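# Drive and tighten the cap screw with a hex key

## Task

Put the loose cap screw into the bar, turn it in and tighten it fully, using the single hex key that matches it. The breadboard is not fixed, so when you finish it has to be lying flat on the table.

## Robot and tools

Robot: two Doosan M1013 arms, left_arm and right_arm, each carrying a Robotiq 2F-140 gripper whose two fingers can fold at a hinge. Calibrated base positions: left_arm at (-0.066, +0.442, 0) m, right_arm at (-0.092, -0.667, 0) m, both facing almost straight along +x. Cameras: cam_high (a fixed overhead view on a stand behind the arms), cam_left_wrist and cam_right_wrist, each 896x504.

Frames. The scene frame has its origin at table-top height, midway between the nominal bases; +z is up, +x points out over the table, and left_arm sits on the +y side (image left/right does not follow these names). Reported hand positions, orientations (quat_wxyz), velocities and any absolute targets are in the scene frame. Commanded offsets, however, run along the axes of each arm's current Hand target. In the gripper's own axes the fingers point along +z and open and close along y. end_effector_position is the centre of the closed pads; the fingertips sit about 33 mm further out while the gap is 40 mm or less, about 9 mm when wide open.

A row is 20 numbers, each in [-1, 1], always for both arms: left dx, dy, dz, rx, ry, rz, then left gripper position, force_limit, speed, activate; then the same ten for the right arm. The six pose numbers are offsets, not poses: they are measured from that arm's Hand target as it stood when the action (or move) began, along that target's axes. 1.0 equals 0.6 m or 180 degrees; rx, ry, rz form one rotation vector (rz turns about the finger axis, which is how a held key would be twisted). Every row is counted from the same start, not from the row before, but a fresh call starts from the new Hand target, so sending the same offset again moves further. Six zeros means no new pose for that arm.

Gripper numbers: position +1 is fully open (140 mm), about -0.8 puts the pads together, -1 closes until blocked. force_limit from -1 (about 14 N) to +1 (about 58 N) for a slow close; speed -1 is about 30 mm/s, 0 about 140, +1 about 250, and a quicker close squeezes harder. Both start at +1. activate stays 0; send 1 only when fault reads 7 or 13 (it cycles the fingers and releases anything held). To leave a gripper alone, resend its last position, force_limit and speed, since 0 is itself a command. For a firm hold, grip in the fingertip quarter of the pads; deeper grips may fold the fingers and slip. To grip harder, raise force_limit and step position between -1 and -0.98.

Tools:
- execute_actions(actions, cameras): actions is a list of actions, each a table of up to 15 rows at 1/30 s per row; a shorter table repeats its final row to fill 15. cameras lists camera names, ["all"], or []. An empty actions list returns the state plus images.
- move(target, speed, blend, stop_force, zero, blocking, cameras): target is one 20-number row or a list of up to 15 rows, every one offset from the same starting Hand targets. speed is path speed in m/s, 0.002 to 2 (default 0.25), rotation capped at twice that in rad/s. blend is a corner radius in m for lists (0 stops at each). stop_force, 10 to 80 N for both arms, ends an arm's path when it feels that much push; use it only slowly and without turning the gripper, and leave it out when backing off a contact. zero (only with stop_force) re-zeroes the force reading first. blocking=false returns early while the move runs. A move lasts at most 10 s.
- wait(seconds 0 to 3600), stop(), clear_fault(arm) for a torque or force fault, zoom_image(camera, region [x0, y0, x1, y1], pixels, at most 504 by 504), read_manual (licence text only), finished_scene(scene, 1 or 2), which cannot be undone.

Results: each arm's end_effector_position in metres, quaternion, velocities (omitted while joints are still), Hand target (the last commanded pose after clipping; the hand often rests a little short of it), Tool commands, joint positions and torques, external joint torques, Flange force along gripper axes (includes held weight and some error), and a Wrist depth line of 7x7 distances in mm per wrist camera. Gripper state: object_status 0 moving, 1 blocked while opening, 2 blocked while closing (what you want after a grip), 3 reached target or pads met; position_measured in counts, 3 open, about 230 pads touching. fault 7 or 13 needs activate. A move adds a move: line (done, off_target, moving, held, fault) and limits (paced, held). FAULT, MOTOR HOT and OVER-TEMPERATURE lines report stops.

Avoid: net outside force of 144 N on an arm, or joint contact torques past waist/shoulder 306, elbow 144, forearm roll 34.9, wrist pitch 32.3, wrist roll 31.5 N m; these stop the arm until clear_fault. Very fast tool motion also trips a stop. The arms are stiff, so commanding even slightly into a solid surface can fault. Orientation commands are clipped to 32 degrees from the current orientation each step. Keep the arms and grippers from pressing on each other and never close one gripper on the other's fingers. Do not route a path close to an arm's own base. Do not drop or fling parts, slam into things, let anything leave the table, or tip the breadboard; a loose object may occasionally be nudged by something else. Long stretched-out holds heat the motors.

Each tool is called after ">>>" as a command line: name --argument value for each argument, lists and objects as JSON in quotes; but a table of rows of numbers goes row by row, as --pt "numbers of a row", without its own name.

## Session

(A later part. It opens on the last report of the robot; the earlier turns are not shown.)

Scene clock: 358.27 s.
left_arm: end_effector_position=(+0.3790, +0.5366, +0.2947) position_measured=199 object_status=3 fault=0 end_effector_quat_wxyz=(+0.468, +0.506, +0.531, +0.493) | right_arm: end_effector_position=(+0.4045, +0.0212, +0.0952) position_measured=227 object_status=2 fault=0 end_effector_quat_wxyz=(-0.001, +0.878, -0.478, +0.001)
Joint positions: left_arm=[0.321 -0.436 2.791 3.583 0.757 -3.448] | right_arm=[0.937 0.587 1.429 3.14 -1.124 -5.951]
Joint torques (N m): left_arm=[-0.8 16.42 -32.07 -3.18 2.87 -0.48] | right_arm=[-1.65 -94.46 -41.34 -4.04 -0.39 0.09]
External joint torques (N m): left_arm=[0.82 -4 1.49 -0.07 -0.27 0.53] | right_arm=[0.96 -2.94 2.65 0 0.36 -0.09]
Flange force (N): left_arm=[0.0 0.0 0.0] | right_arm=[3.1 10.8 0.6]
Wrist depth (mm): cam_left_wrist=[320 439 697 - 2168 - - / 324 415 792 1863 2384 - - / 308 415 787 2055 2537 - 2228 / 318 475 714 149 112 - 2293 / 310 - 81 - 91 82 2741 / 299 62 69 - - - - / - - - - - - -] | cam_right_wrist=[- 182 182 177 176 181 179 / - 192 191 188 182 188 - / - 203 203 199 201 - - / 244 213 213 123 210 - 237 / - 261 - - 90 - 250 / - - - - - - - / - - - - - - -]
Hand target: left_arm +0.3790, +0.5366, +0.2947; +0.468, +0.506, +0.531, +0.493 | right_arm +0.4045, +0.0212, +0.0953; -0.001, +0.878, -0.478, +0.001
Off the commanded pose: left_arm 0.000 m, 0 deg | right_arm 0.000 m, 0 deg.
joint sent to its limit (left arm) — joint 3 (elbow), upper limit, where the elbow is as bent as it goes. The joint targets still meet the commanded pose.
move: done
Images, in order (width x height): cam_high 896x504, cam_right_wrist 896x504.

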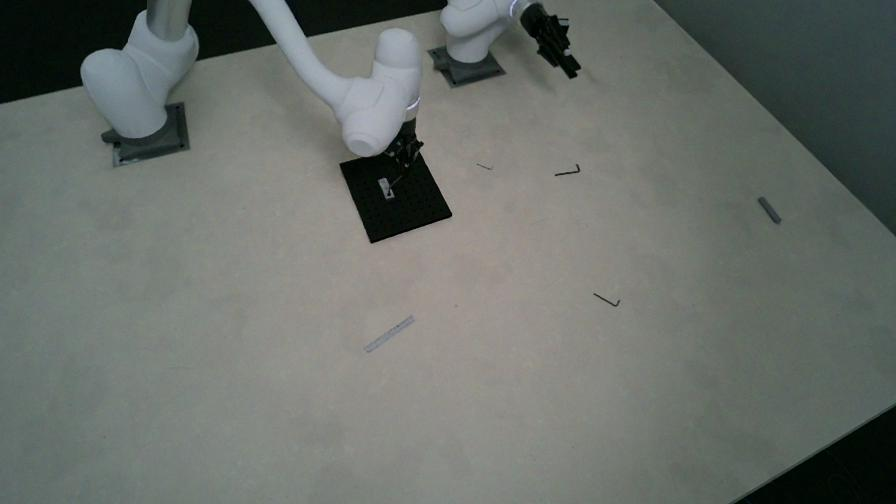

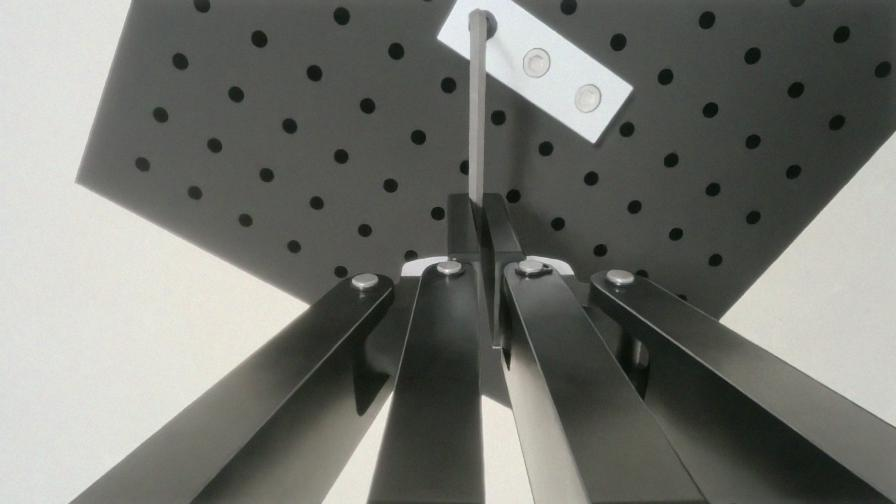

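>>> move --target '[0,0,0,0,0,0,-0.55,-0.3,-0.5,0,0.0077,0.0047,0,0,-0.0295,0,-0.98,1,-0.6,0]' --speed 0.05 --cameras '["cam_right_wrist","cam_high"]'

>>> zoom_image --camera "cam_right_wrist" --region '[440, 0, 520, 70]'

>>> zoom_image --camera "cam_high" --region '[370, 150, 430, 210]'

Scene clock: 360.63 s.
left_arm: end_effector_position=(+0.3790, +0.5366, +0.2947) position_measured=199 object_status=3 fault=0 end_effector_quat_wxyz=(+0.468, +0.506, +0.531, +0.493) | right_arm: end_effector_position=(+0.4046, +0.0158, +0.0953) position_measured=227 object_status=2 fault=0 end_effector_quat_wxyz=(-0.023, +0.878, -0.477, -0.040)
Joint positions: left_arm=[0.321 -0.436 2.791 3.583 0.757 -3.448] | right_arm=[0.898 0.566 1.467 3.241 -1.082 -6.037]
Joint torques (N m): left_arm=[-0.41 16.23 -32.22 -3.19 2.95 -0.47] | right_arm=[-1.76 -92.54 -40.86 -3.63 -0.28 0.12]
External joint torques (N m): left_arm=[0.43 -3.82 1.59 -0.07 -0.35 0.52] | right_arm=[1.44 -2.44 2.55 -0.13 0.33 -0.12]
Flange force (N): left_arm=[0.0 0.0 0.0] | right_arm=[1.8 9.9 0.6]
Wrist depth (mm): cam_left_wrist=[321 414 893 2293 2249 2055 - / 322 442 - 1622 2620 2384 - / 308 445 639 1548 - - - / 315 443 596 137 110 - 2484 / 325 397 81 - 91 85 2773 / 298 62 69 - - - - / - - - - - - -] | cam_right_wrist=[193 174 179 172 174 177 175 / 190 190 188 185 179 186 185 / 199 201 201 199 202 203 - / - 217 214 123 214 223 249 / - - - - 90 - 264 / - - - - - - - / - - - - - - -]
Hand target: left_arm +0.3790, +0.5366, +0.2947; +0.468, +0.506, +0.531, +0.493 | right_arm +0.4046, +0.0158, +0.0953; -0.023, +0.878, -0.477, -0.040
Off the commanded pose: left_arm 0.000 m, 0 deg | right_arm 0.000 m, 0 deg.
joint sent to its limit (left arm) — joint 3 (elbow), upper limit, where the elbow is as bent as it goes. The joint targets still meet the commanded pose.
move: done
Images, in order (width x height): cam_high 896x504, cam_right_wrist 896x504.

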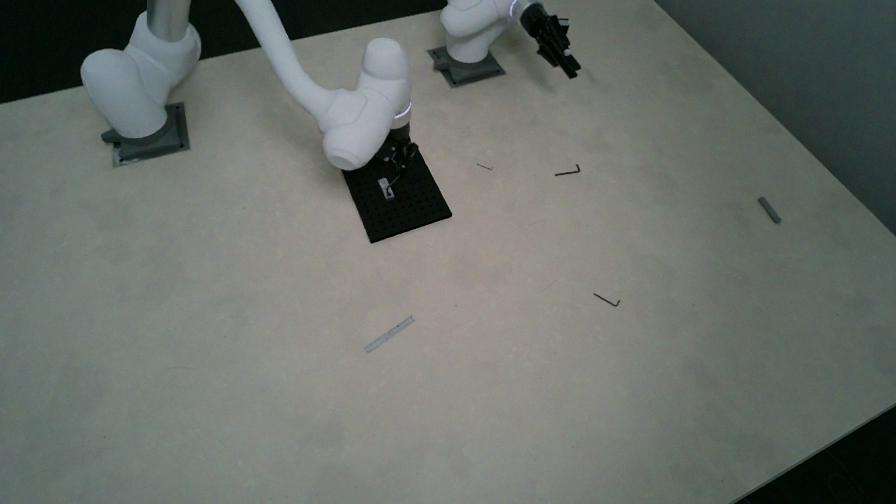

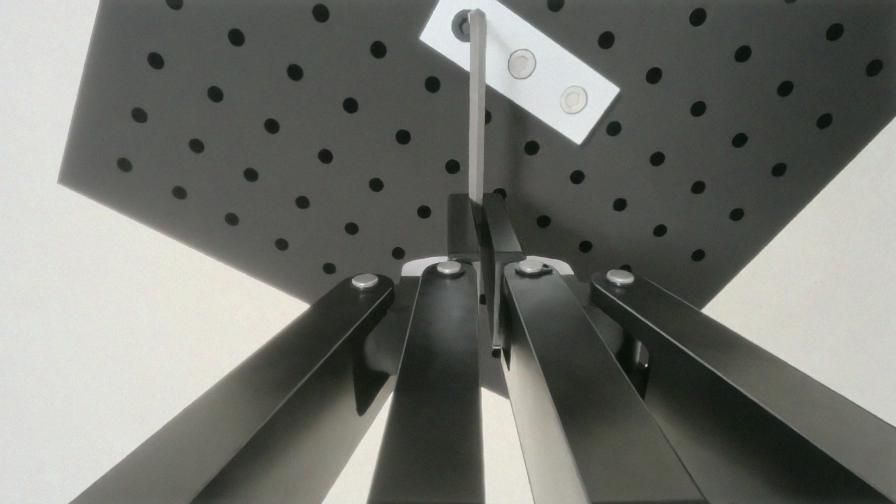

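Scaled by 6.300 from the camera's image (finer frame: 1280x720).

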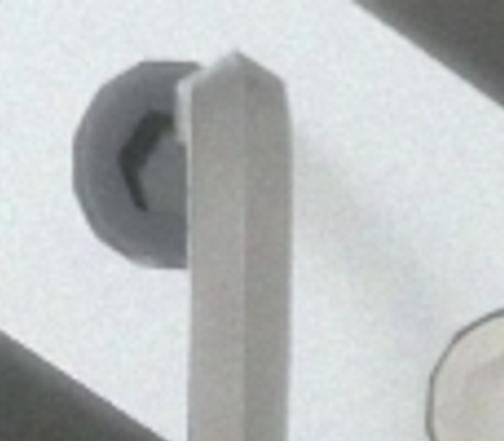

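Scaled by 8.400 from the camera's image (finer frame: 1280x720).

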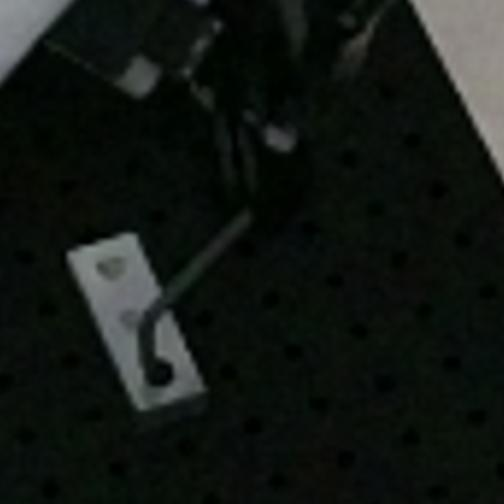

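>>> move --target '[0,0,0,0,0,0,-0.55,-0.3,-0.5,0,0.0161,-0.0707,-0.0015,0.018,0,0.1936,-0.98,1,-0.6,0]' --speed 0.1 --cameras '["cam_right_wrist"]'

>>> zoom_image --camera "cam_right_wrist" --region '[440, 0, 520, 70]'

>>> move --target '[0,0,0,0,0,0,-0.55,-0.3,-0.5,0,0,0.02,-0.0,0,0,0,-0.98,1,-0.6,0]' --speed 0.1 --cameras '["cam_right_wrist"]'

>>> zoom_image --camera "cam_right_wrist" --region '[420, 0, 500, 70]'

Scene clock: 367.20 s.
left_arm: end_effector_position=(+0.3790, +0.5366, +0.2947) position_measured=199 object_status=3 fault=0 end_effector_quat_wxyz=(+0.468, +0.506, +0.531, +0.493) | right_arm: end_effector_position=(+0.4456, +0.0307, +0.0953) position_measured=227 object_status=2 fault=0 end_effector_quat_wxyz=(-0.034, +0.693, -0.719, -0.032)
Joint positions: left_arm=[0.321 -0.436 2.791 3.583 0.757 -3.448] | right_arm=[0.885 0.599 1.412 3.207 -1.058 -5.424]
Joint torques (N m): left_arm=[-0.8 16.28 -32.14 -3.18 2.94 -0.51] | right_arm=[-1.08 -95.98 -41.29 -3.85 -0.19 0.02]
External joint torques (N m): left_arm=[0.75 -3.74 1.62 -0.07 -0.35 0.56] | right_arm=[1.16 -2.97 2.15 -0.03 0.36 -0.02]
Flange force (N): left_arm=[0.0 0.0 0.0] | right_arm=[7.3 7.1 -0.5]
Wrist depth (mm): cam_left_wrist=[320 442 650 - 1923 - - / 293 441 1010 2228 - - - / 307 449 727 1753 2021 - - / 318 445 710 149 2484 - 2873 / 322 - 81 - 91 85 - / 300 62 69 - - - - / - - - - - - -] | cam_right_wrist=[199 178 176 168 165 178 - / - 188 187 187 188 190 - / - 203 205 199 201 201 199 / - - 215 123 214 217 220 / - - - - 89 - 258 / - - - - - - - / - - - - - - -]
Hand target: left_arm +0.3790, +0.5366, +0.2947; +0.468, +0.506, +0.531, +0.493 | right_arm +0.4455, +0.0307, +0.0953; -0.034, +0.693, -0.719, -0.032
Off the commanded pose: left_arm 0.000 m, 0 deg | right_arm 0.000 m, 0 deg.
joint sent to its limit (left arm) — joint 3 (elbow), upper limit, where the elbow is as bent as it goes. The joint targets still meet the commanded pose.
move: done

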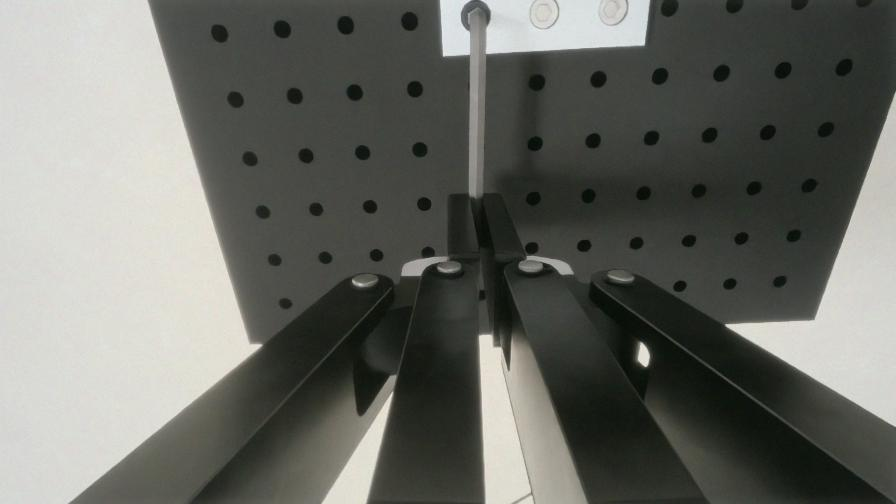

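Scaled by 6.300 from the camera's image (finer frame: 1280x720).

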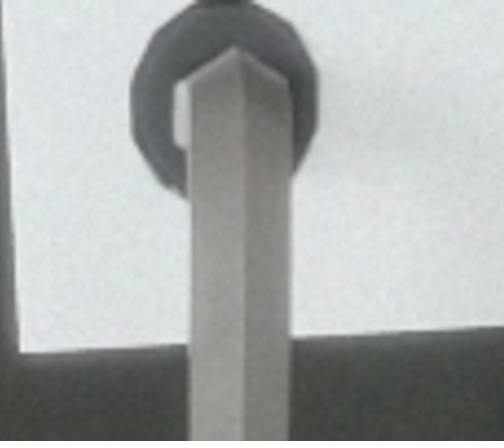

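Scene clock: 367.70 s.
left_arm: end_effector_position=(+0.3790, +0.5366, +0.2947) position_measured=199 object_status=3 fault=0 end_effector_quat_wxyz=(+0.468, +0.506, +0.531, +0.493) | right_arm: end_effector_position=(+0.4336, +0.0312, +0.0953) position_measured=227 object_status=2 fault=0 end_effector_quat_wxyz=(-0.034, +0.693, -0.719, -0.032)
Joint positions: left_arm=[0.321 -0.436 2.791 3.583 0.757 -3.448] | right_arm=[0.896 0.588 1.43 3.207 -1.05 -5.413]
Joint torques (N m): left_arm=[-0.9 16.43 -31.97 -3.14 2.97 -0.54] | right_arm=[-1.5 -94.96 -41.19 -3.78 -0.21 0.11]
External joint torques (N m): left_arm=[0.91 -3.94 1.37 -0.11 -0.37 0.59] | right_arm=[0.48 -2.58 2.31 -0.11 0.38 -0.1]
Flange force (N): left_arm=[0.0 0.0 0.0] | right_arm=[7.7 6.2 -0.1]
Wrist depth (mm): cam_left_wrist=[320 438 699 2592 1923 - 2338 / 320 439 725 1863 2537 - - / 315 441 670 1892 2433 2408 - / 320 444 651 137 114 - - / 324 397 81 - 92 83 - / 299 62 69 - - - - / - - - - - - -] | cam_right_wrist=[- 178 176 168 166 - - / 212 188 190 186 187 - 211 / - 201 201 199 197 201 204 / 245 216 214 122 214 216 221 / 272 - - - 90 - 259 / - - - - - - - / - - - - - - -]
Hand target: left_arm +0.3790, +0.5366, +0.2947; +0.468, +0.506, +0.531, +0.493 | right_arm +0.4335, +0.0312, +0.0953; -0.034, +0.693, -0.719, -0.032
Off the commanded pose: left_arm 0.000 m, 0 deg | right_arm 0.000 m, 0 deg.
joint sent to its limit (left arm) — joint 3 (elbow), upper limit, where the elbow is as bent as it goes. The joint targets still meet the commanded pose.
move: done

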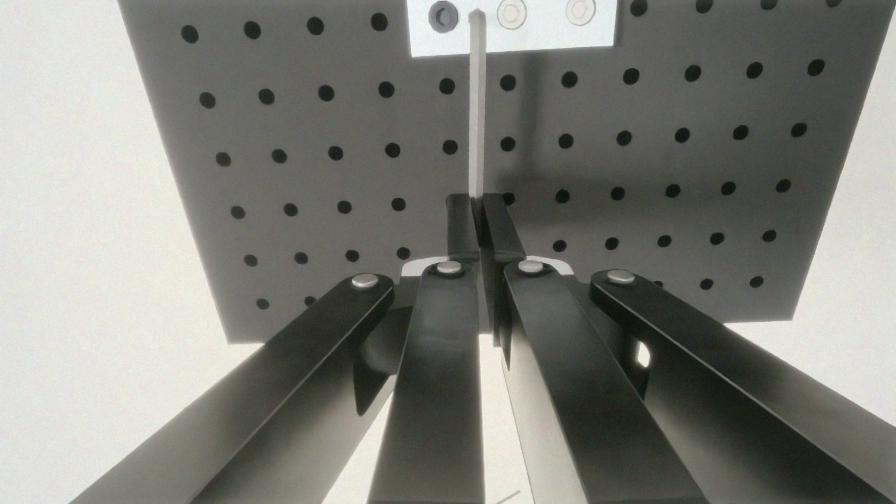

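Scaled by 6.300 from the camera's image (finer frame: 1280x720).

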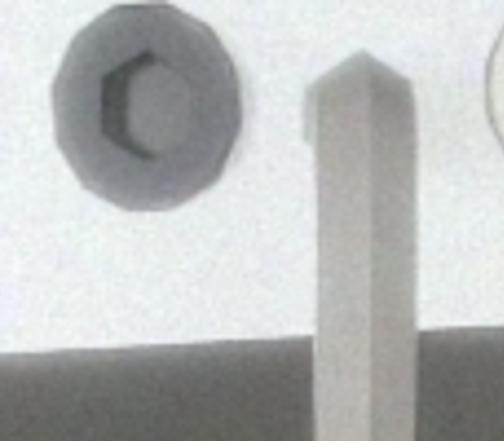

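>>> move --target '[0,0,0,0,0,0,-0.55,-0.3,-0.5,0,0.002,-0.0187,-0.0,0,0,0,-0.98,1,-0.6,0]' --speed 0.1 --cameras '["cam_high"]'

>>> zoom_image --camera "cam_high" --region '[370, 170, 410, 210]'

Scene clock: 369.20 s.
left_arm: end_effector_position=(+0.3790, +0.5366, +0.2947) position_measured=199 object_status=3 fault=0 end_effector_quat_wxyz=(+0.468, +0.506, +0.531, +0.493) | right_arm: end_effector_position=(+0.4447, +0.0296, +0.0952) position_measured=227 object_status=2 fault=0 end_effector_quat_wxyz=(-0.034, +0.693, -0.719, -0.032)
Joint positions: left_arm=[0.321 -0.436 2.791 3.583 0.757 -3.448] | right_arm=[0.884 0.597 1.416 3.207 -1.056 -5.424]
Joint torques (N m): left_arm=[-0.88 16.31 -32.04 -3.21 2.97 -0.52] | right_arm=[-0.89 -95.66 -41.54 -3.78 -0.18 0.06]
External joint torques (N m): left_arm=[0.9 -3.96 1.41 -0.04 -0.36 0.56] | right_arm=[0.79 -2.46 2.94 -0.06 0.33 -0.06]
Flange force (N): left_arm=[0.0 0.0 0.0] | right_arm=[8.6 7.4 0.3]
Wrist depth (mm): cam_left_wrist=[293 442 693 - 1877 - - / 320 439 655 1806 2484 - - / 310 442 716 1820 - - - / 318 445 - 137 135 - 2510 / 325 395 81 - 91 82 2228 / 298 62 69 - - - - / - - - - - - -] | cam_right_wrist=[- 178 176 171 165 174 - / - 188 189 184 188 185 191 / - - 199 199 201 201 200 / - 243 214 123 213 216 216 / - - - - 90 231 260 / - - - - - - - / - - - - - - -]
Hand target: left_arm +0.3790, +0.5366, +0.2947; +0.468, +0.506, +0.531, +0.493 | right_arm +0.4447, +0.0296, +0.0952; -0.034, +0.693, -0.719, -0.032
Off the commanded pose: left_arm 0.000 m, 0 deg | right_arm 0.000 m, 0 deg.
joint sent to its limit (left arm) — joint 3 (elbow), upper limit, where the elbow is as bent as it goes. The joint targets still meet the commanded pose.
move: done

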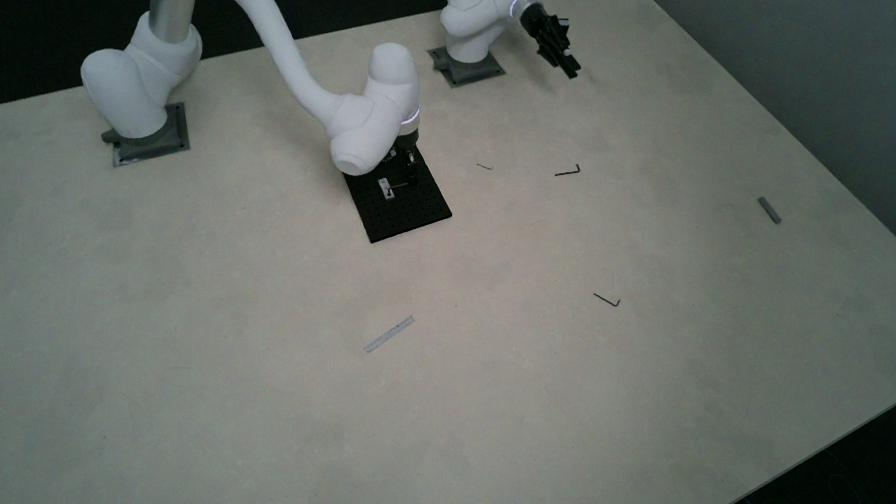

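Scaled by 12.600 from the camera's image (finer frame: 1280x720).

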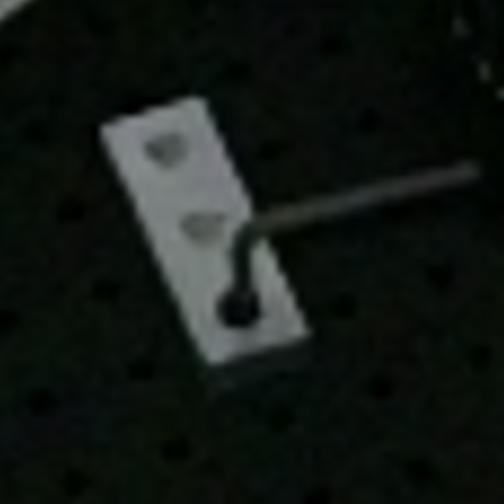

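>>> move --target '[0,0,0,0,0,0,-0.55,-0.3,-0.5,0,0.0006,0,0.0065,0,0,0,-0.98,1,-0.6,0]' --speed 0.02 --cameras '["cam_right_wrist"]'

>>> zoom_image --camera "cam_right_wrist" --region '[440, 0, 520, 70]'

>>> move --target '[0,0,0,0,0,0,-0.55,-0.3,-0.5,0,0.0002,0,0.0025,0,0,0,-0.98,1,-0.6,0]' --speed 0.01 --cameras '[]'

Scene clock: 370.23 s.
left_arm: end_effector_position=(+0.3790, +0.5366, +0.2947) position_measured=199 object_status=3 fault=0 end_effector_quat_wxyz=(+0.468, +0.506, +0.531, +0.493) | right_arm: end_effector_position=(+0.4447, +0.0296, +0.0913) position_measured=227 object_status=2 fault=0 end_effector_quat_wxyz=(-0.034, +0.693, -0.719, -0.032)
Joint positions: left_arm=[0.321 -0.436 2.791 3.583 0.757 -3.448] | right_arm=[0.884 0.599 1.419 3.208 -1.05 -5.424]
Joint torques (N m): left_arm=[-0.77 16.31 -32.07 -3.15 3.05 -0.53] | right_arm=[-1.53 -92.39 -38.7 -3.85 -0.53 0.1]
External joint torques (N m): left_arm=[0.81 -3.9 1.46 -0.1 -0.45 0.58] | right_arm=[0.93 -5.99 0.02 -0.01 0.69 -0.1]
Flange force (N): left_arm=[0.0 0.0 0.0] | right_arm=[6.7 6.5 -3.8]
Wrist depth (mm): cam_left_wrist=[322 438 720 - 2228 - - / 324 442 708 1519 2021 2564 2208 / 308 442 790 1766 - - 2361 / 319 447 725 149 137 2338 - / 325 398 81 - 91 87 - / 299 62 69 - - - - / - - - - - - -] | cam_right_wrist=[- 175 172 165 164 170 - / - 186 188 188 185 188 - / - 204 201 194 200 197 192 / - 220 213 123 210 210 215 / - 262 - - 90 - - / - - - - - - - / - - - - - - -]
Hand target: left_arm +0.3790, +0.5366, +0.2947; +0.468, +0.506, +0.531, +0.493 | right_arm +0.4447, +0.0296, +0.0913; -0.034, +0.693, -0.719, -0.032
Off the commanded pose: left_arm 0.000 m, 0 deg | right_arm 0.000 m, 0 deg.
joint sent to its limit (left arm) — joint 3 (elbow), upper limit, where the elbow is as bent as it goes. The joint targets still meet the commanded pose.
move: done

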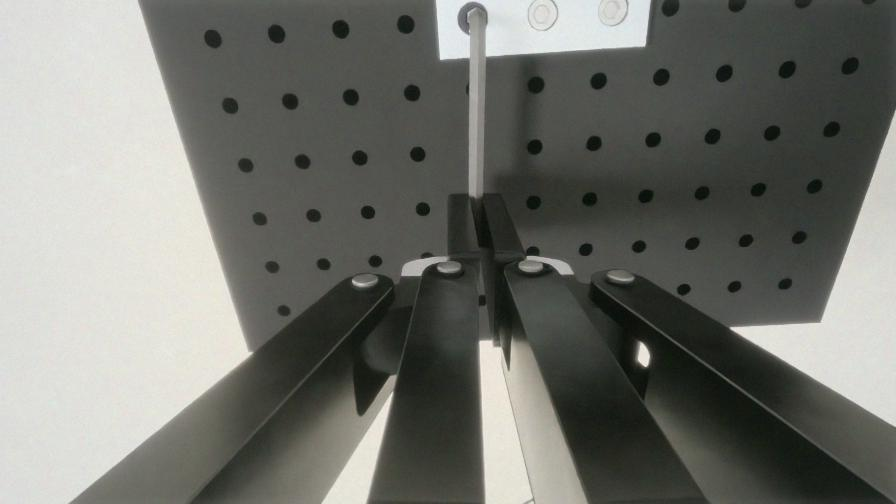

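Scaled by 6.300 from the camera's image (finer frame: 1280x720).

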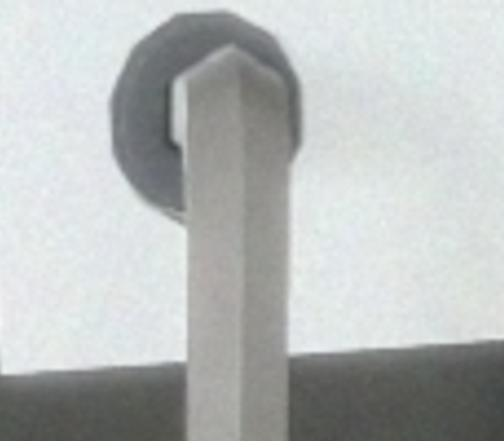

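Scene clock: 370.73 s.
left_arm: end_effector_position=(+0.3790, +0.5366, +0.2947) position_measured=199 object_status=3 fault=0 end_effector_quat_wxyz=(+0.468, +0.506, +0.531, +0.493) | right_arm: end_effector_position=(+0.4447, +0.0296, +0.0898) position_measured=227 object_status=2 fault=0 end_effector_quat_wxyz=(-0.034, +0.693, -0.719, -0.032)
Joint positions: left_arm=[0.321 -0.436 2.791 3.583 0.757 -3.448] | right_arm=[0.884 0.601 1.42 3.208 -1.048 -5.424]
Joint torques (N m): left_arm=[-0.81 16.1 -32.11 -3.15 2.94 -0.54] | right_arm=[-1.2 -95.88 -40.57 -3.59 -0.58 0.21]
External joint torques (N m): left_arm=[0.8 -3.61 1.51 -0.1 -0.34 0.58] | right_arm=[1.1 -2.55 1.88 -0.25 0.74 -0.21]
Flange force (N): left_arm=[0.0 0.0 0.0] | right_arm=[6.7 6.4 0.1]
Wrist depth (mm): cam_left_wrist=[320 441 697 2038 2271 2073 - / 321 439 795 2271 1715 2805 2055 / 307 443 - 2055 - 1987 - / 317 446 650 150 112 2361 - / 322 397 81 92 91 82 - / 298 62 69 - - - - / - - - - - - -] | cam_right_wrist=[194 174 173 163 173 171 171 / - 183 182 181 182 182 - / 219 197 196 196 196 195 195 / - 213 212 123 205 206 212 / - - - - 90 - 226 / - - - - - - - / - - - - - - -]
Hand target: left_arm +0.3790, +0.5366, +0.2947; +0.468, +0.506, +0.531, +0.493 | right_arm +0.4447, +0.0296, +0.0898; -0.034, +0.693, -0.719, -0.032
Off the commanded pose: left_arm 0.000 m, 0 deg | right_arm 0.000 m, 0 deg.
joint sent to its limit (left arm) — joint 3 (elbow), upper limit, where the elbow is as bent as it goes. The joint targets still meet the commanded pose.
move: done

>>> move --target '[0,0,0,0,0,0,-0.55,-0.3,-0.5,0,0.0001,0,0.0015,0,0,0,-0.98,1,-0.6,0]' --speed 0.01 --cameras '["cam_right_wrist"]'

>>> zoom_image --camera "cam_right_wrist" --region '[440, 0, 520, 70]'

Scene clock: 371.57 s.
left_arm: end_effector_position=(+0.3790, +0.5366, +0.2947) position_measured=199 object_status=3 fault=0 end_effector_quat_wxyz=(+0.468, +0.506, +0.531, +0.493) | right_arm: end_effector_position=(+0.4447, +0.0296, +0.0889) position_measured=227 object_status=2 fault=0 end_effector_quat_wxyz=(-0.034, +0.693, -0.719, -0.032)
Joint positions: left_arm=[0.321 -0.436 2.791 3.583 0.757 -3.448] | right_arm=[0.884 0.601 1.421 3.208 -1.047 -5.424]
Joint torques (N m): left_arm=[-0.52 16.4 -32.1 -3.18 2.9 -0.52] | right_arm=[-1.41 -93.54 -39.37 -3.8 -0.61 0.13]
External joint torques (N m): left_arm=[0.5 -3.86 1.54 -0.06 -0.31 0.57] | right_arm=[1.45 -5.33 0.46 -0.06 0.78 -0.13]
Flange force (N): left_arm=[0.0 0.0 0.0] | right_arm=[6.6 7.1 -2.9]
Wrist depth (mm): cam_left_wrist=[320 437 - - 2110 2249 - / 321 413 668 1691 3668 - - / 308 443 797 1820 - - - / 320 446 605 136 112 2073 - / 324 395 81 - 92 85 2484 / 310 62 69 - - - - / - - - - - - -] | cam_right_wrist=[- 172 169 162 160 170 - / - 182 184 - 183 181 - / - 195 198 194 198 197 193 / 243 230 207 123 207 210 217 / - - - - 89 221 229 / - - - - - - - / - - - - - - -]
Hand target: left_arm +0.3790, +0.5366, +0.2947; +0.468, +0.506, +0.531, +0.493 | right_arm +0.4447, +0.0296, +0.0889; -0.034, +0.693, -0.719, -0.032
Off the commanded pose: left_arm 0.000 m, 0 deg | right_arm 0.000 m, 0 deg.
joint sent to its limit (left arm) — joint 3 (elbow), upper limit, where the elbow is as bent as it goes. The joint targets still meet the commanded pose.
move: done

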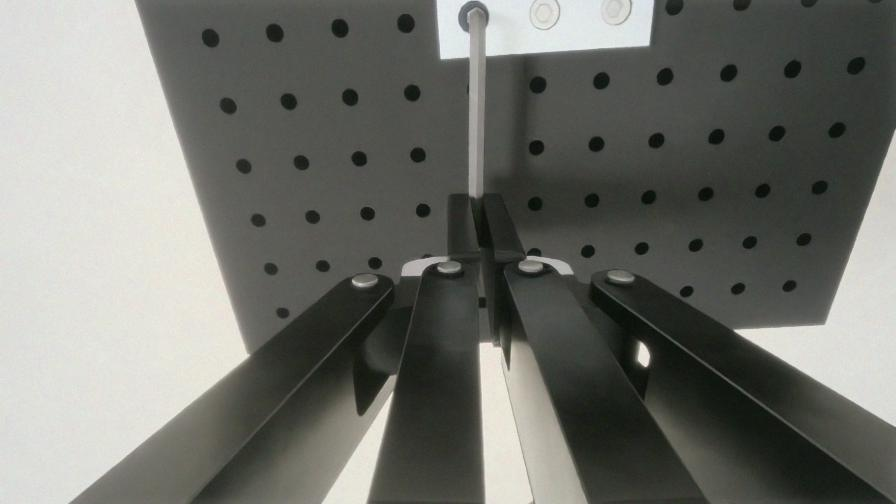

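Scaled by 6.300 from the camera's image (finer frame: 1280x720).

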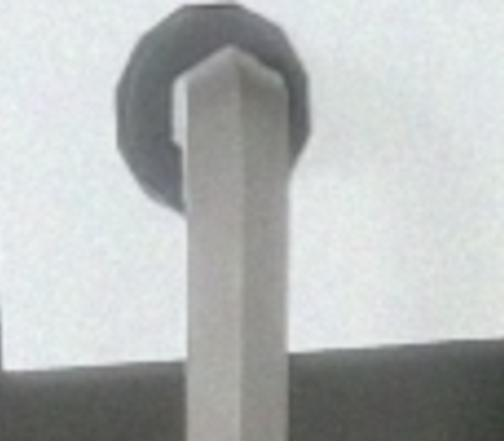

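>>> move --target '[0,0,0,0,0,0,-0.55,-0.3,-0.5,0,0,0.003,0,0,0,0,-0.98,1,-0.6,0]' --speed 0.02 --cameras '["cam_right_wrist"]'

>>> zoom_image --camera "cam_right_wrist" --region '[440, 0, 520, 70]'

Scene clock: 372.70 s.
left_arm: end_effector_position=(+0.3790, +0.5366, +0.2947) position_measured=199 object_status=3 fault=0 end_effector_quat_wxyz=(+0.468, +0.506, +0.531, +0.493) | right_arm: end_effector_position=(+0.4429, +0.0297, +0.0889) position_measured=227 object_status=2 fault=0 end_effector_quat_wxyz=(-0.034, +0.693, -0.719, -0.032)
Joint positions: left_arm=[0.321 -0.436 2.791 3.583 0.757 -3.448] | right_arm=[0.886 0.6 1.424 3.208 -1.046 -5.423]
Joint torques (N m): left_arm=[-0.56 16.18 -32 -3.18 2.96 -0.48] | right_arm=[4.42 -94.37 -40.15 -1.29 -0.41 0.49]
External joint torques (N m): left_arm=[0.56 -3.7 1.36 -0.08 -0.36 0.52] | right_arm=[-4.01 -4.18 1.49 -2.53 0.57 -0.49]
Flange force (N): left_arm=[0.0 0.0 0.0] | right_arm=[11.3 2.3 -2.1]
Wrist depth (mm): cam_left_wrist=[319 442 782 1892 2004 - 1954 / 321 441 712 1779 1907 - - / 308 443 787 1892 2433 1954 2187 / 319 401 720 137 114 - - / 325 396 81 - 91 85 2458 / 299 62 69 - - - - / - - - - - - -] | cam_right_wrist=[- 172 171 168 162 169 - / - 182 181 181 182 180 - / - 194 198 194 195 194 193 / - 235 207 123 207 209 217 / - - - - 89 220 253 / 278 - - - - - - / - - - - - - -]
Hand target: left_arm +0.3790, +0.5366, +0.2947; +0.468, +0.506, +0.531, +0.493 | right_arm +0.4429, +0.0297, +0.0889; -0.034, +0.693, -0.719, -0.032
Off the commanded pose: left_arm 0.000 m, 0 deg | right_arm 0.000 m, 0 deg.
joint sent to its limit (left arm) — joint 3 (elbow), upper limit, where the elbow is as bent as it goes. The joint targets still meet the commanded pose.
move: done

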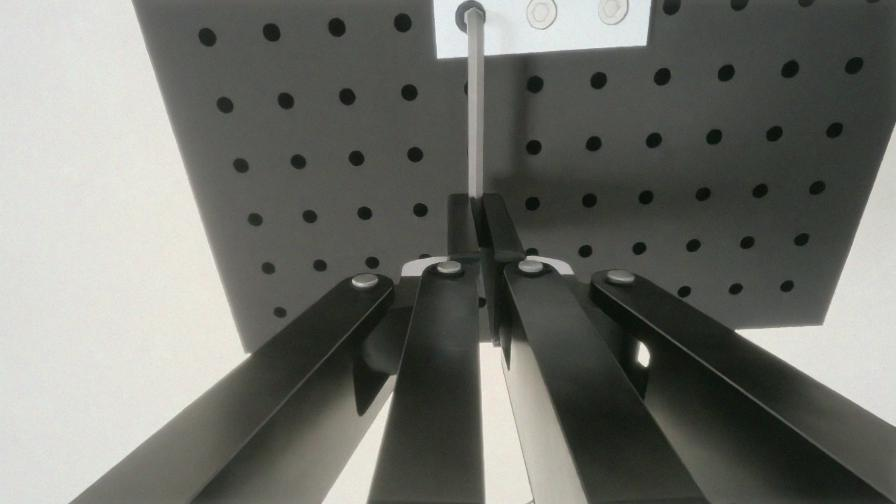

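Scaled by 6.300 from the camera's image (finer frame: 1280x720).

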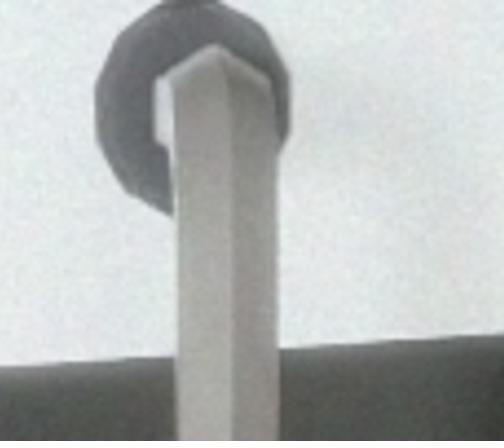

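>>> move --target '[0,0,0,0,0,0,-0.55,-0.3,-0.5,0,0,-0.003,0,0,0,0,-0.98,1,-0.6,0]' --speed 0.02

>>> move --target '[0,0,0,0,0,0,-0.55,-0.3,-0.5,0,0.0147,-0.0586,-0.0012,0.0154,0,0.1659,-0.98,1,-0.6,0]' --speed 0.08 --cameras '["cam_right_wrist","cam_high"]'

>>> zoom_image --camera "cam_right_wrist" --region '[440, 0, 520, 70]'

Scene clock: 374.13 s.
left_arm: end_effector_position=(+0.3790, +0.5366, +0.2947) position_measured=199 object_status=3 fault=0 end_effector_quat_wxyz=(+0.468, +0.506, +0.531, +0.493) | right_arm: end_effector_position=(+0.4447, +0.0296, +0.0889) position_measured=227 object_status=2 fault=0 end_effector_quat_wxyz=(-0.034, +0.693, -0.719, -0.032)
Joint positions: left_arm=[0.321 -0.436 2.791 3.583 0.757 -3.448] | right_arm=[0.884 0.601 1.421 3.208 -1.047 -5.424]
Joint torques (N m): left_arm=[-0.3 16.5 -32.25 -3.18 2.96 -0.45] | right_arm=[-1.17 -94.14 -40.2 -3.62 -0.11 0.11]
External joint torques (N m): left_arm=[0.28 -3.98 1.62 -0.08 -0.36 0.5] | right_arm=[1.02 -4.88 1.32 -0.24 0.27 -0.11]
Flange force (N): left_arm=[0.0 0.0 0.0] | right_arm=[7.7 7.3 -2.8]
Wrist depth (mm): cam_left_wrist=[321 417 - 2592 2620 2168 - / 321 418 989 1793 2055 2293 - / 308 441 621 1779 - 2458 2249 / 318 449 668 149 2484 - - / 325 398 81 - 91 82 - / 300 62 69 - - - - / - - - - - - -] | cam_right_wrist=[193 172 170 167 159 172 - / - 182 182 182 181 182 - / - 196 198 195 198 194 194 / 240 217 207 123 204 210 208 / - - - - 89 219 255 / - - - - - - - / - - - - - - -]
Hand target: left_arm +0.3790, +0.5366, +0.2947; +0.468, +0.506, +0.531, +0.493 | right_arm +0.4447, +0.0296, +0.0889; -0.034, +0.693, -0.719, -0.032
Off the commanded pose: left_arm 0.000 m, 0 deg | right_arm 0.000 m, 0 deg.
joint sent to its limit (left arm) — joint 3 (elbow), upper limit, where the elbow is as bent as it goes. The joint targets still meet the commanded pose.
move: done

Scene clock: 377.77 s.
left_arm: end_effector_position=(+0.3790, +0.5366, +0.2947) position_measured=199 object_status=3 fault=0 end_effector_quat_wxyz=(+0.468, +0.506, +0.531, +0.493) | right_arm: end_effector_position=(+0.4796, +0.0195, +0.0889) position_measured=227 object_status=2 fault=0 end_effector_quat_wxyz=(+0.041, -0.484, +0.874, +0.022)
Joint positions: left_arm=[0.321 -0.436 2.791 3.583 0.757 -3.448] | right_arm=[0.863 0.613 1.4 3.16 -1.035 -4.9]
Joint torques (N m): left_arm=[-0.31 16.78 -32.12 -3.22 2.92 -0.45] | right_arm=[-2.53 -95.79 -41.3 -4.42 0.23 -0.1]
External joint torques (N m): left_arm=[0.35 -4.38 1.56 -0.03 -0.32 0.5] | right_arm=[3.03 -4.25 2.21 0.47 -0.01 0.1]
Flange force (N): left_arm=[0.0 0.0 0.0] | right_arm=[11.0 5.2 -2.3]
Wrist depth (mm): cam_left_wrist=[320 414 693 - 2873 - - / 322 438 710 - - - - / 309 444 714 2038 2592 2129 - / 319 449 716 148 2564 - 2908 / 323 397 81 - 92 83 - / 297 62 69 - - - - / - - - - - - -] | cam_right_wrist=[192 174 171 168 170 170 172 / - 182 183 181 183 181 181 / - - 195 194 195 194 194 / - - 206 123 206 204 232 / - - - - 90 - - / - - - - - - - / - - - - - - -]
Hand target: left_arm +0.3790, +0.5366, +0.2947; +0.468, +0.506, +0.531, +0.493 | right_arm +0.4795, +0.0195, +0.0889; +0.041, -0.484, +0.874, +0.022
Off the commanded pose: left_arm 0.000 m, 0 deg | right_arm 0.000 m, 0 deg.
joint sent to its limit (left arm) — joint 3 (elbow), upper limit, where the elbow is as bent as it goes. The joint targets still meet the commanded pose.
move: done
Images, in order (width x height): cam_high 896x504, cam_right_wrist 896x504.

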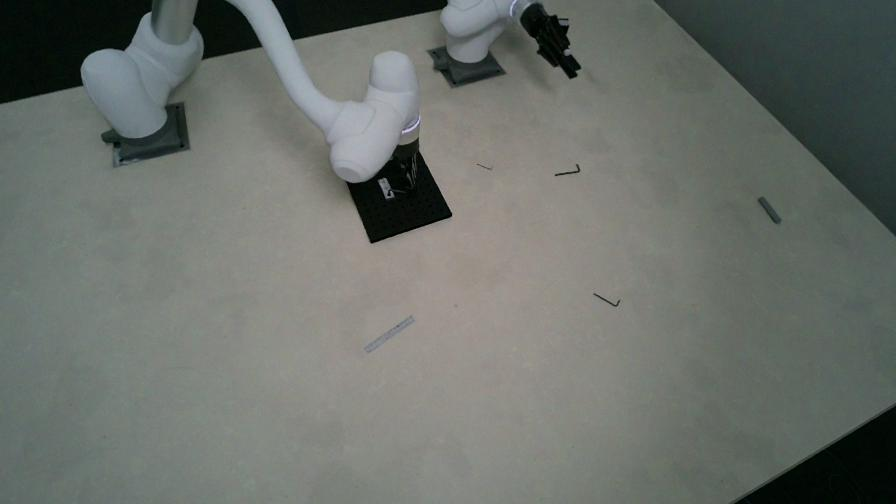

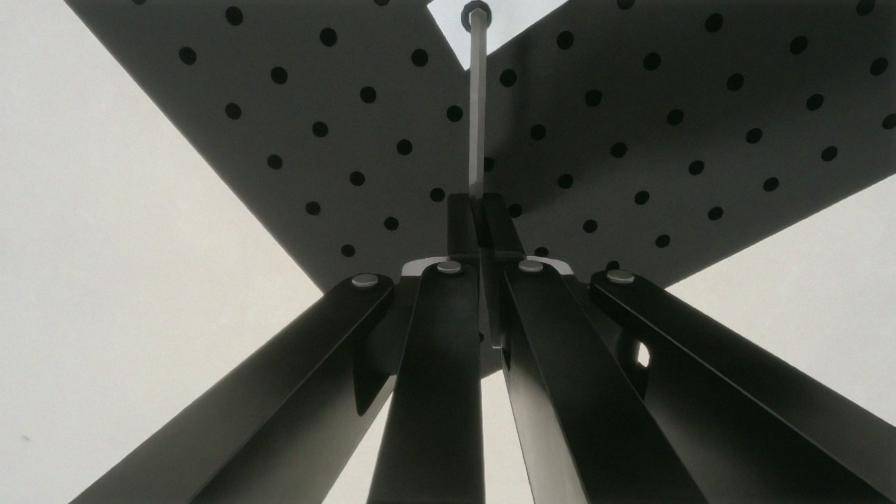

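Scaled by 6.300 from the camera's image (finer frame: 1280x720).

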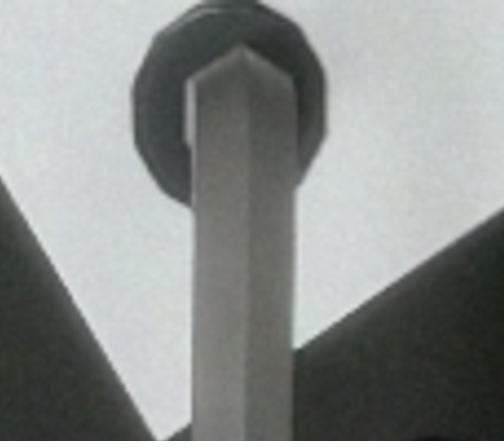

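>>> move --pt "0 0 0 0 0 0 -0.55 -0.3 -0.5 0 0.033 -0.0831 -0.0028 0.0231 0 0.2489 -0.98 1 -0.6 0" --pt "0 0 0 0 0 0 -0.55 -0.3 -0.5 0 0.1148 -0.1185 -0.0102 0.0462 0 0.4979 -0.98 1 -0.6 0" --speed 0.15 --blend 0.03 --cameras '["cam_right_wrist","cam_high"]'

>>> zoom_image --camera "cam_right_wrist" --region '[440, 0, 520, 70]'

Scene clock: 383.90 s.
left_arm: end_effector_position=(+0.3790, +0.5366, +0.2947) position_measured=199 object_status=3 fault=0 end_effector_quat_wxyz=(+0.468, +0.506, +0.531, +0.493) | right_arm: end_effector_position=(+0.5030, -0.0769, +0.0886) position_measured=227 object_status=2 fault=0 end_effector_quat_wxyz=(+0.045, +0.276, +0.960, -0.012)
Joint positions: left_arm=[0.321 -0.436 2.791 3.583 0.757 -3.448] | right_arm=[0.807 0.568 1.478 3.038 -1.075 -3.328]
Joint torques (N m): left_arm=[-0.82 15.98 -32.1 -3.17 2.94 -0.45] | right_arm=[-18.39 -97.06 -45.72 -10.99 0.75 0.03]
External joint torques (N m): left_arm=[0.81 -3.55 1.49 -0.08 -0.34 0.5] | right_arm=[18.41 1.77 7.36 6.91 -0.71 -0.03]
Flange force (N): left_arm=[0.0 0.0 0.0] | right_arm=[24.5 -8.7 3.1]
Wrist depth (mm): cam_left_wrist=[319 439 718 2110 2110 2709 2592 / 320 441 723 1793 1679 - 1971 / 310 447 725 1753 - - - / 317 446 655 136 113 - - / 324 397 81 - 91 85 - / 298 62 69 - - - - / - - - - - - -] | cam_right_wrist=[- - 170 156 169 169 170 / - - - - 182 181 179 / - - - 200 193 193 212 / - 235 242 123 201 - - / 266 - - - 89 - 256 / 278 - - - - - - / - - - - - - -]
Hand target: left_arm +0.3790, +0.5366, +0.2947; +0.468, +0.506, +0.531, +0.493 | right_arm +0.5030, -0.0769, +0.0886; +0.045, +0.276, +0.960, -0.012
Off the commanded pose: left_arm 0.000 m, 0 deg | right_arm 0.000 m, 0 deg.
joint sent to its limit (left arm) — joint 3 (elbow), upper limit, where the elbow is as bent as it goes. The joint targets still meet the commanded pose.
move: done
Images, in order (width x height): cam_high 896x504, cam_right_wrist 896x504.

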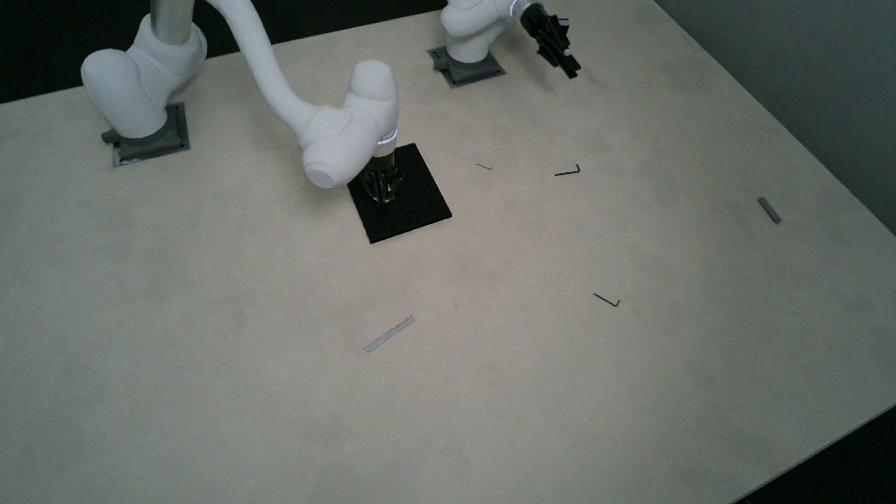

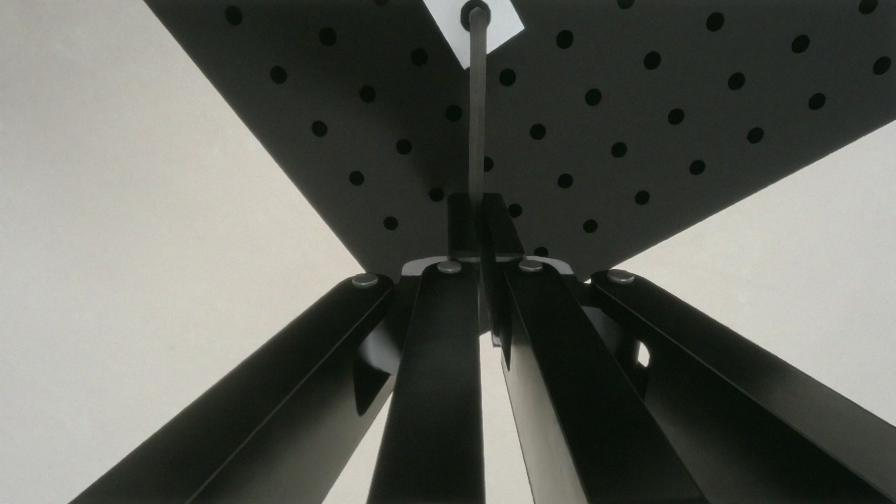

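Scaled by 6.300 from the camera's image (finer frame: 1280x720).

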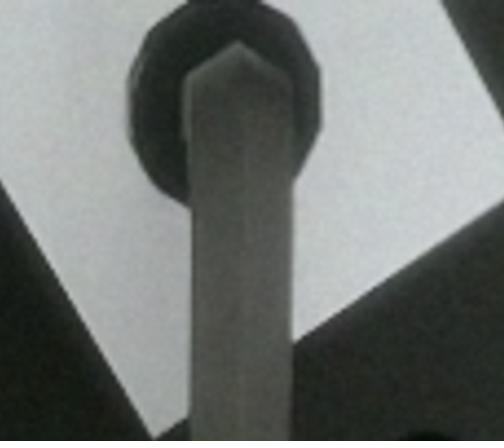

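>>> move --target '[0,0,0,0,0,0,-0.55,-0.3,-0.5,0,0.0015,0,-0.0001,0,0,0,-0.98,1,-0.6,0]' --speed 0.02

Scene clock: 385.23 s.
left_arm: end_effector_position=(+0.3790, +0.5366, +0.2947) position_measured=199 object_status=3 fault=0 end_effector_quat_wxyz=(+0.468, +0.506, +0.531, +0.493) | right_arm: end_effector_position=(+0.5023, -0.0765, +0.0886) position_measured=227 object_status=2 fault=0 end_effector_quat_wxyz=(+0.045, +0.276, +0.960, -0.012)
Joint positions: left_arm=[0.321 -0.436 2.791 3.583 0.757 -3.448] | right_arm=[0.808 0.568 1.478 3.038 -1.075 -3.327]
Joint torques (N m): left_arm=[-0.77 16.25 -32.05 -3.2 2.87 -0.5] | right_arm=[-5.33 -92.65 -40.87 -5.79 -0.37 0.07]
External joint torques (N m): left_arm=[0.77 -3.8 1.42 -0.05 -0.27 0.54] | right_arm=[5.26 -3.01 2.21 1.68 0.42 -0.07]
Flange force (N): left_arm=[0.0 0.0 0.0] | right_arm=[7.9 -8.4 -0.8]
Wrist depth (mm): cam_left_wrist=[320 442 767 2315 2168 - 2055 / 322 445 787 2315 2208 - 2148 / 308 441 800 1740 2361 - 2293 / 317 447 718 150 113 - 2510 / 326 396 81 - 92 82 - / - 62 69 - - - - / - - - - - - -] | cam_right_wrist=[- - 170 157 170 169 170 / - - 183 181 183 181 179 / - 222 197 191 194 194 219 / - - 241 109 205 207 234 / - - - - 90 - - / - - - - - - - / - - - - - - -]
Hand target: left_arm +0.3790, +0.5366, +0.2947; +0.468, +0.506, +0.531, +0.493 | right_arm +0.5023, -0.0764, +0.0885; +0.045, +0.276, +0.960, -0.012
Off the commanded pose: left_arm 0.000 m, 0 deg | right_arm 0.000 m, 0 deg.
joint sent to its limit (left arm) — joint 3 (elbow), upper limit, where the elbow is as bent as it goes. The joint targets still meet the commanded pose.
move: done

>>> move --pt "0 0 0 0 0 0 -0.55 -0.3 -0.5 0 0.0338 -0.0822 -0.0029 0.0231 0 0.2489 -0.98 1 -0.6 0" --pt "0 0 0 0 0 0 -0.55 -0.3 -0.5 0 0.1152 -0.1168 -0.0102 0.0462 0 0.4979 -0.98 1 -0.6 0" --speed 0.15 --blend 0.03 --cameras '["cam_right_wrist","cam_high"]'

>>> zoom_image --camera "cam_right_wrist" --region '[440, 0, 520, 70]'

Scene clock: 391.63 s.
left_arm: end_effector_position=(+0.3790, +0.5366, +0.2947) position_measured=199 object_status=3 fault=0 end_effector_quat_wxyz=(+0.468, +0.506, +0.531, +0.493) | right_arm: end_effector_position=(+0.4062, -0.0989, +0.0881) position_measured=227 object_status=2 fault=0 end_effector_quat_wxyz=(+0.023, +0.874, +0.484, -0.040)
Joint positions: left_arm=[0.321 -0.436 2.791 3.583 0.757 -3.448] | right_arm=[0.845 0.503 1.584 3.121 -1.143 -1.758]
Joint torques (N m): left_arm=[-0.74 16.69 -32.16 -3.21 2.98 -0.53] | right_arm=[-4.05 -84.44 -38.7 -4.86 -0.67 0.33]
External joint torques (N m): left_arm=[0.71 -4.22 1.49 -0.04 -0.38 0.57] | right_arm=[4.16 -3.77 1.52 0.99 0.46 -0.33]
Flange force (N): left_arm=[0.0 0.0 0.0] | right_arm=[-8.1 -6.3 -0.4]
Wrist depth (mm): cam_left_wrist=[319 468 907 2271 1971 - 2187 / 320 442 648 1779 1939 - - / 319 419 867 1939 - - 2361 / 317 446 598 150 117 - - / 325 396 81 - 91 85 2620 / 299 62 69 - - - - / - - - - - - -] | cam_right_wrist=[171 169 170 159 169 171 - / 180 - 176 182 177 179 - / - - 192 191 192 - - / 240 216 206 123 203 237 - / - 259 - - 90 - 256 / - - - - - - - / - - - - - - -]
Hand target: left_arm +0.3790, +0.5366, +0.2947; +0.468, +0.506, +0.531, +0.493 | right_arm +0.4063, -0.0989, +0.0881; +0.023, +0.874, +0.484, -0.040
Off the commanded pose: left_arm 0.000 m, 0 deg | right_arm 0.000 m, 0 deg.
joint sent to its limit (left arm) — joint 3 (elbow), upper limit, where the elbow is as bent as it goes. The joint targets still meet the commanded pose.
move: done
Images, in order (width x height): cam_high 896x504, cam_right_wrist 896x504.

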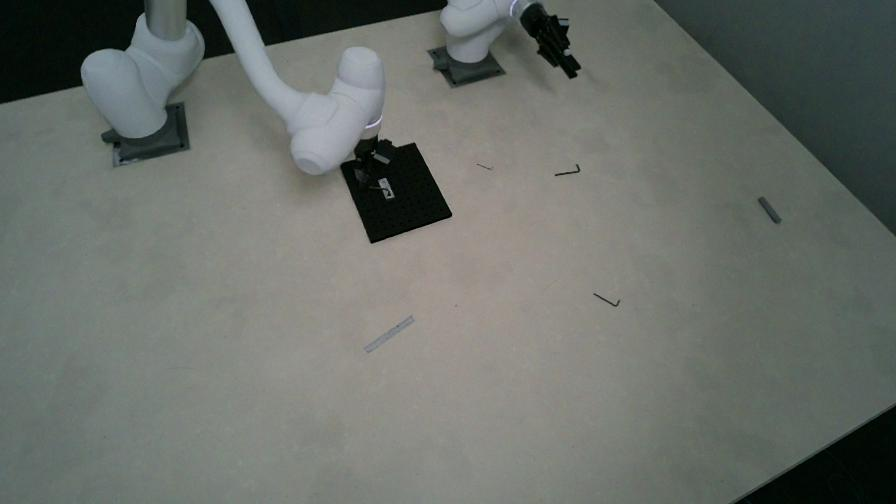

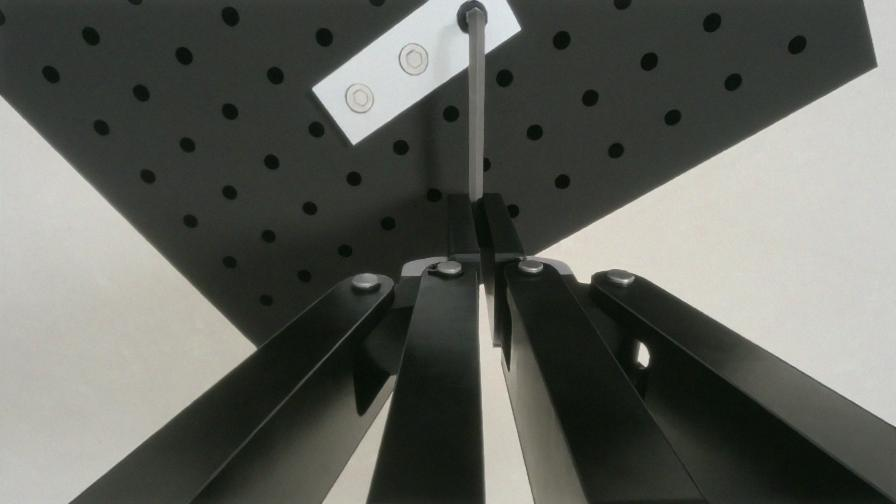

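Scaled by 6.300 from the camera's image (finer frame: 1280x720).

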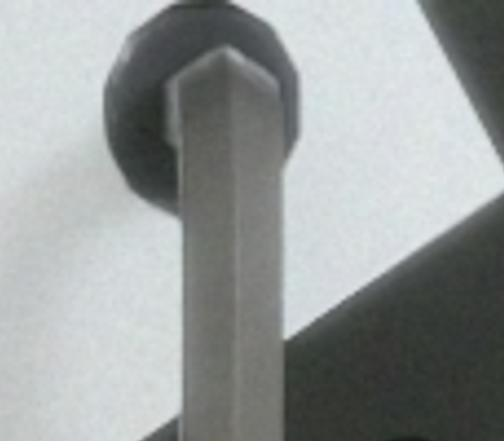

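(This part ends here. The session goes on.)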